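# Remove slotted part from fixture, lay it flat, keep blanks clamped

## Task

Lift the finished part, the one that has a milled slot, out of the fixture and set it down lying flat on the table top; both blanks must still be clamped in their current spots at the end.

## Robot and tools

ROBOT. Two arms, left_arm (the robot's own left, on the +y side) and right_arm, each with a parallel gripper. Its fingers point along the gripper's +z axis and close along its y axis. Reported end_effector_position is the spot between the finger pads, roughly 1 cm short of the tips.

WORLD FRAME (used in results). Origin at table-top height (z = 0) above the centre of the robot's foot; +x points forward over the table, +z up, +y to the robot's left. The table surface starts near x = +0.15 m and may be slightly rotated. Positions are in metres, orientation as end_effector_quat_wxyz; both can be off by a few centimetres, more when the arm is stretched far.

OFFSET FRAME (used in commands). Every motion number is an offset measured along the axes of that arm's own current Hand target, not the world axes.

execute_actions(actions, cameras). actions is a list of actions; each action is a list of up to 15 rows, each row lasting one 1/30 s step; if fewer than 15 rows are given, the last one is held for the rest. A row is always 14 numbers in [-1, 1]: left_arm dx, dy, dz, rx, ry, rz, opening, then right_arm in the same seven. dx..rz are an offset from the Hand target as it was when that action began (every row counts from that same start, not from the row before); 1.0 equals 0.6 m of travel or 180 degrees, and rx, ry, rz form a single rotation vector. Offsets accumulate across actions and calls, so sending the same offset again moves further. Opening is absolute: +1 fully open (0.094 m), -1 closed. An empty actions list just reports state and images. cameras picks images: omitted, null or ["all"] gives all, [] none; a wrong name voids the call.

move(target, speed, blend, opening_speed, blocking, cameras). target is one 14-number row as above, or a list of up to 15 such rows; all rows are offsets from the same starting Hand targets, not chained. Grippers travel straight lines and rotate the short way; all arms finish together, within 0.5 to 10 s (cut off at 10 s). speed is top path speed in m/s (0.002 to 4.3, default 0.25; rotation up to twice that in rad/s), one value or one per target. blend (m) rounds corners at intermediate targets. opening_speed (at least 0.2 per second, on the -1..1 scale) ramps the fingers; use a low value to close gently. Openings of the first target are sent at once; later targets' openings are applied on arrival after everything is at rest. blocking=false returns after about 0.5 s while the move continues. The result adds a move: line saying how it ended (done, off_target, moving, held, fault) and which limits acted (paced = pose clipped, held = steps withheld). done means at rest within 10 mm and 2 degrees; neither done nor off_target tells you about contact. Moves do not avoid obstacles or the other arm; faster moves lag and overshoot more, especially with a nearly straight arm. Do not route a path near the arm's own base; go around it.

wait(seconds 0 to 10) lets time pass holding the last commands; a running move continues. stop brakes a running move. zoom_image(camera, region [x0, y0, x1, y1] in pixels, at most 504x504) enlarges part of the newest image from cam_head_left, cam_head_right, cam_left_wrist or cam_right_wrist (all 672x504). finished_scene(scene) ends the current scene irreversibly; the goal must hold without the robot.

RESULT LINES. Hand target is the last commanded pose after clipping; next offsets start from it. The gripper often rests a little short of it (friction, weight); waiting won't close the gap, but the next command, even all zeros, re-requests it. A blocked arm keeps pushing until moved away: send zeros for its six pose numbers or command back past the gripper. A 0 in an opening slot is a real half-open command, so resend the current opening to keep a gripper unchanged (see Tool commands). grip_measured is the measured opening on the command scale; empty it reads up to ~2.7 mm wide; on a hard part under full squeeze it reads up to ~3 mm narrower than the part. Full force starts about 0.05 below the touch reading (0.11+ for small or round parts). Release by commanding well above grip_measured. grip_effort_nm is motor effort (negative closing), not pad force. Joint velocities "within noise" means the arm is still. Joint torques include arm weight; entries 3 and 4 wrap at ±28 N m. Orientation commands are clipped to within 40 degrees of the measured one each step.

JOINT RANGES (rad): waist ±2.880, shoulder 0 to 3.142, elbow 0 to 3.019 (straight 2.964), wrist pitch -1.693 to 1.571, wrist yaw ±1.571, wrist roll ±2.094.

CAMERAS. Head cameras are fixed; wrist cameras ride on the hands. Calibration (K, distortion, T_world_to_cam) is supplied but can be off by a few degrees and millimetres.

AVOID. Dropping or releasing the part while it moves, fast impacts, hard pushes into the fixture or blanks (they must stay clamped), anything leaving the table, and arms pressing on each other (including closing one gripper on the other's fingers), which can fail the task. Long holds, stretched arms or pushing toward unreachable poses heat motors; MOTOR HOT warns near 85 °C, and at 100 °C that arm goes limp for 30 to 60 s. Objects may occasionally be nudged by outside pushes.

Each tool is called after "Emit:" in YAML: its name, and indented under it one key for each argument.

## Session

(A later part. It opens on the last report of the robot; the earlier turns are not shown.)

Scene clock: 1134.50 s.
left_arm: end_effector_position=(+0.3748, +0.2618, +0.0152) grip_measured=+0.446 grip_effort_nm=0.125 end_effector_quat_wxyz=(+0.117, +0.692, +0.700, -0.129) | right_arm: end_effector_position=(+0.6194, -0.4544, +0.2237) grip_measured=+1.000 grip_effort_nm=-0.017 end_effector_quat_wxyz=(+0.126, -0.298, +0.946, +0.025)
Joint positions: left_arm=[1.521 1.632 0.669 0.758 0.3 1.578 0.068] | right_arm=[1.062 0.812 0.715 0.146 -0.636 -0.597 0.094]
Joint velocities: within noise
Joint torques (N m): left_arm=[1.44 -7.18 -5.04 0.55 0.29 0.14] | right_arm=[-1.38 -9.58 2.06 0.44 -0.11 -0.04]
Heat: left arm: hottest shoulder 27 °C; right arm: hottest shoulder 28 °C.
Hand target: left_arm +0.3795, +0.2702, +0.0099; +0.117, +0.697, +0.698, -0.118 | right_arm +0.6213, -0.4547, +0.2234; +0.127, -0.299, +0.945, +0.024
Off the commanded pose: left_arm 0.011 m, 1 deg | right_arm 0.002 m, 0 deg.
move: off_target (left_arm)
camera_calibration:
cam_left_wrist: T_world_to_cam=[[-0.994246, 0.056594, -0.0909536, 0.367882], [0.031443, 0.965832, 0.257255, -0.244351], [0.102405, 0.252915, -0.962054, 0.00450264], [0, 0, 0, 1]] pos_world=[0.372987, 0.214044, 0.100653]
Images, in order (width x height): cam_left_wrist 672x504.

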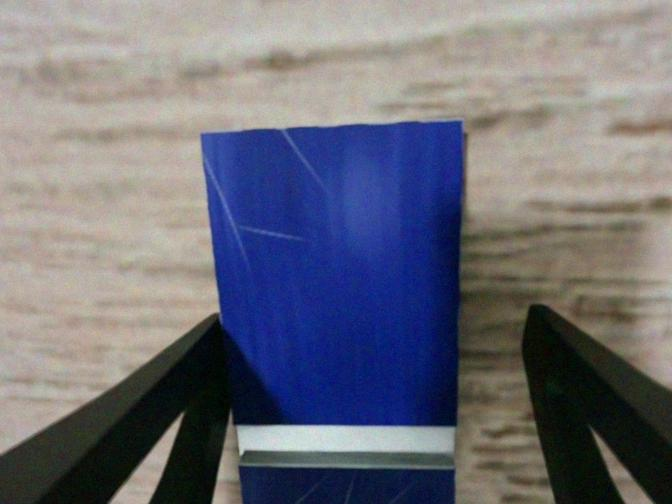

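Emit:
move:
  target:
    - [0,0,-0.012,0,0,0,0.7,0,0,0,0,0,0,1]
    - [-0.03,0,-0.12,0,0,0,0.7,0,0,0,0,0,0,1]
  speed: 0.1
  opening_speed: 1.0

Scene clock: 1141.43 s.
left_arm: end_effector_position=(+0.3942, +0.2678, +0.0725) grip_measured=+0.697 grip_effort_nm=0.090 end_effector_quat_wxyz=(+0.131, +0.694, +0.699, -0.113) | right_arm: end_effector_position=(+0.6194, -0.4544, +0.2237) grip_measured=+1.000 grip_effort_nm=-0.017 end_effector_quat_wxyz=(+0.126, -0.298, +0.946, +0.025)
Joint positions: left_arm=[1.529 1.453 0.532 0.759 0.306 1.578 0.08] | right_arm=[1.062 0.812 0.715 0.146 -0.636 -0.597 0.094]
Joint velocities: within noise
Joint torques (N m): left_arm=[1.85 -9 -8.8 0.16 0.47 0.14] | right_arm=[-1.49 -9.29 1.91 0.43 -0.12 -0.05]
Heat: left arm: hottest shoulder 27 °C; right arm: hottest shoulder 28 °C.
Hand target: left_arm +0.3796, +0.2768, +0.0838; +0.117, +0.697, +0.698, -0.118 | right_arm +0.6213, -0.4547, +0.2234; +0.127, -0.299, +0.945, +0.024
Off the commanded pose: left_arm 0.021 m, 2 deg | right_arm 0.002 m, 0 deg.
move: off_target (left_arm)
camera_calibration:
cam_left_wrist: T_world_to_cam=[[-0.989588, 0.0541845, -0.133339, 0.393863], [0.0177924, 0.965378, 0.260249, -0.260179], [0.142824, 0.255167, -0.95629, 0.0391185], [0, 0, 0, 1]] pos_world=[0.388805, 0.219848, 0.157637]

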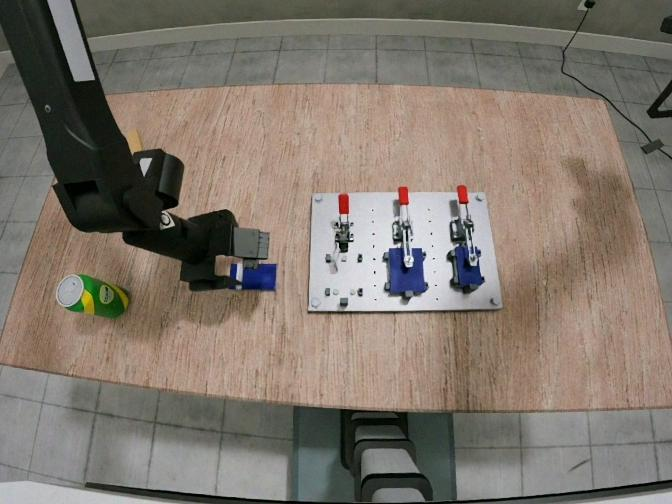

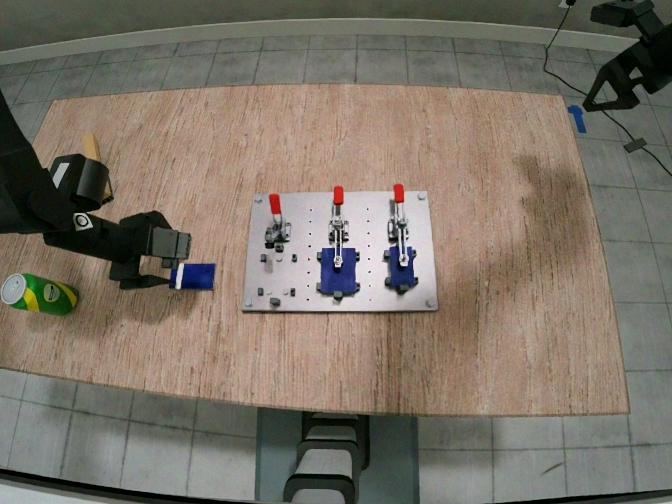

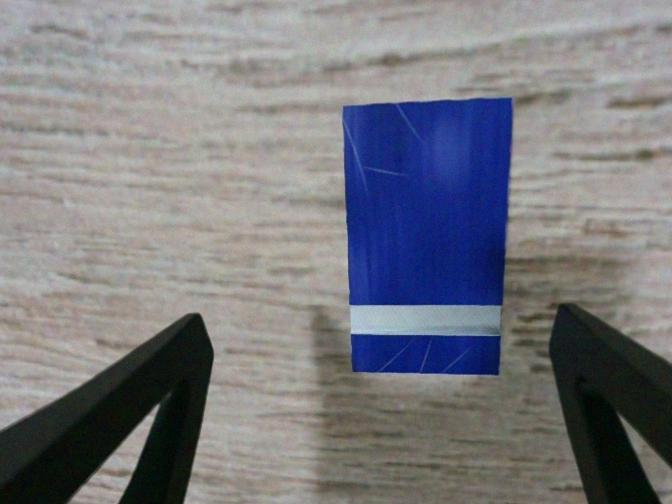

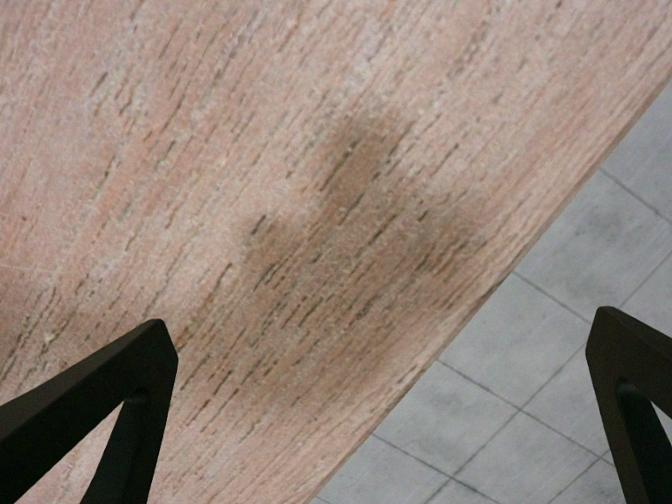

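Emit:
finished_scene:
  scene: 1

The scene is finished: the task was done.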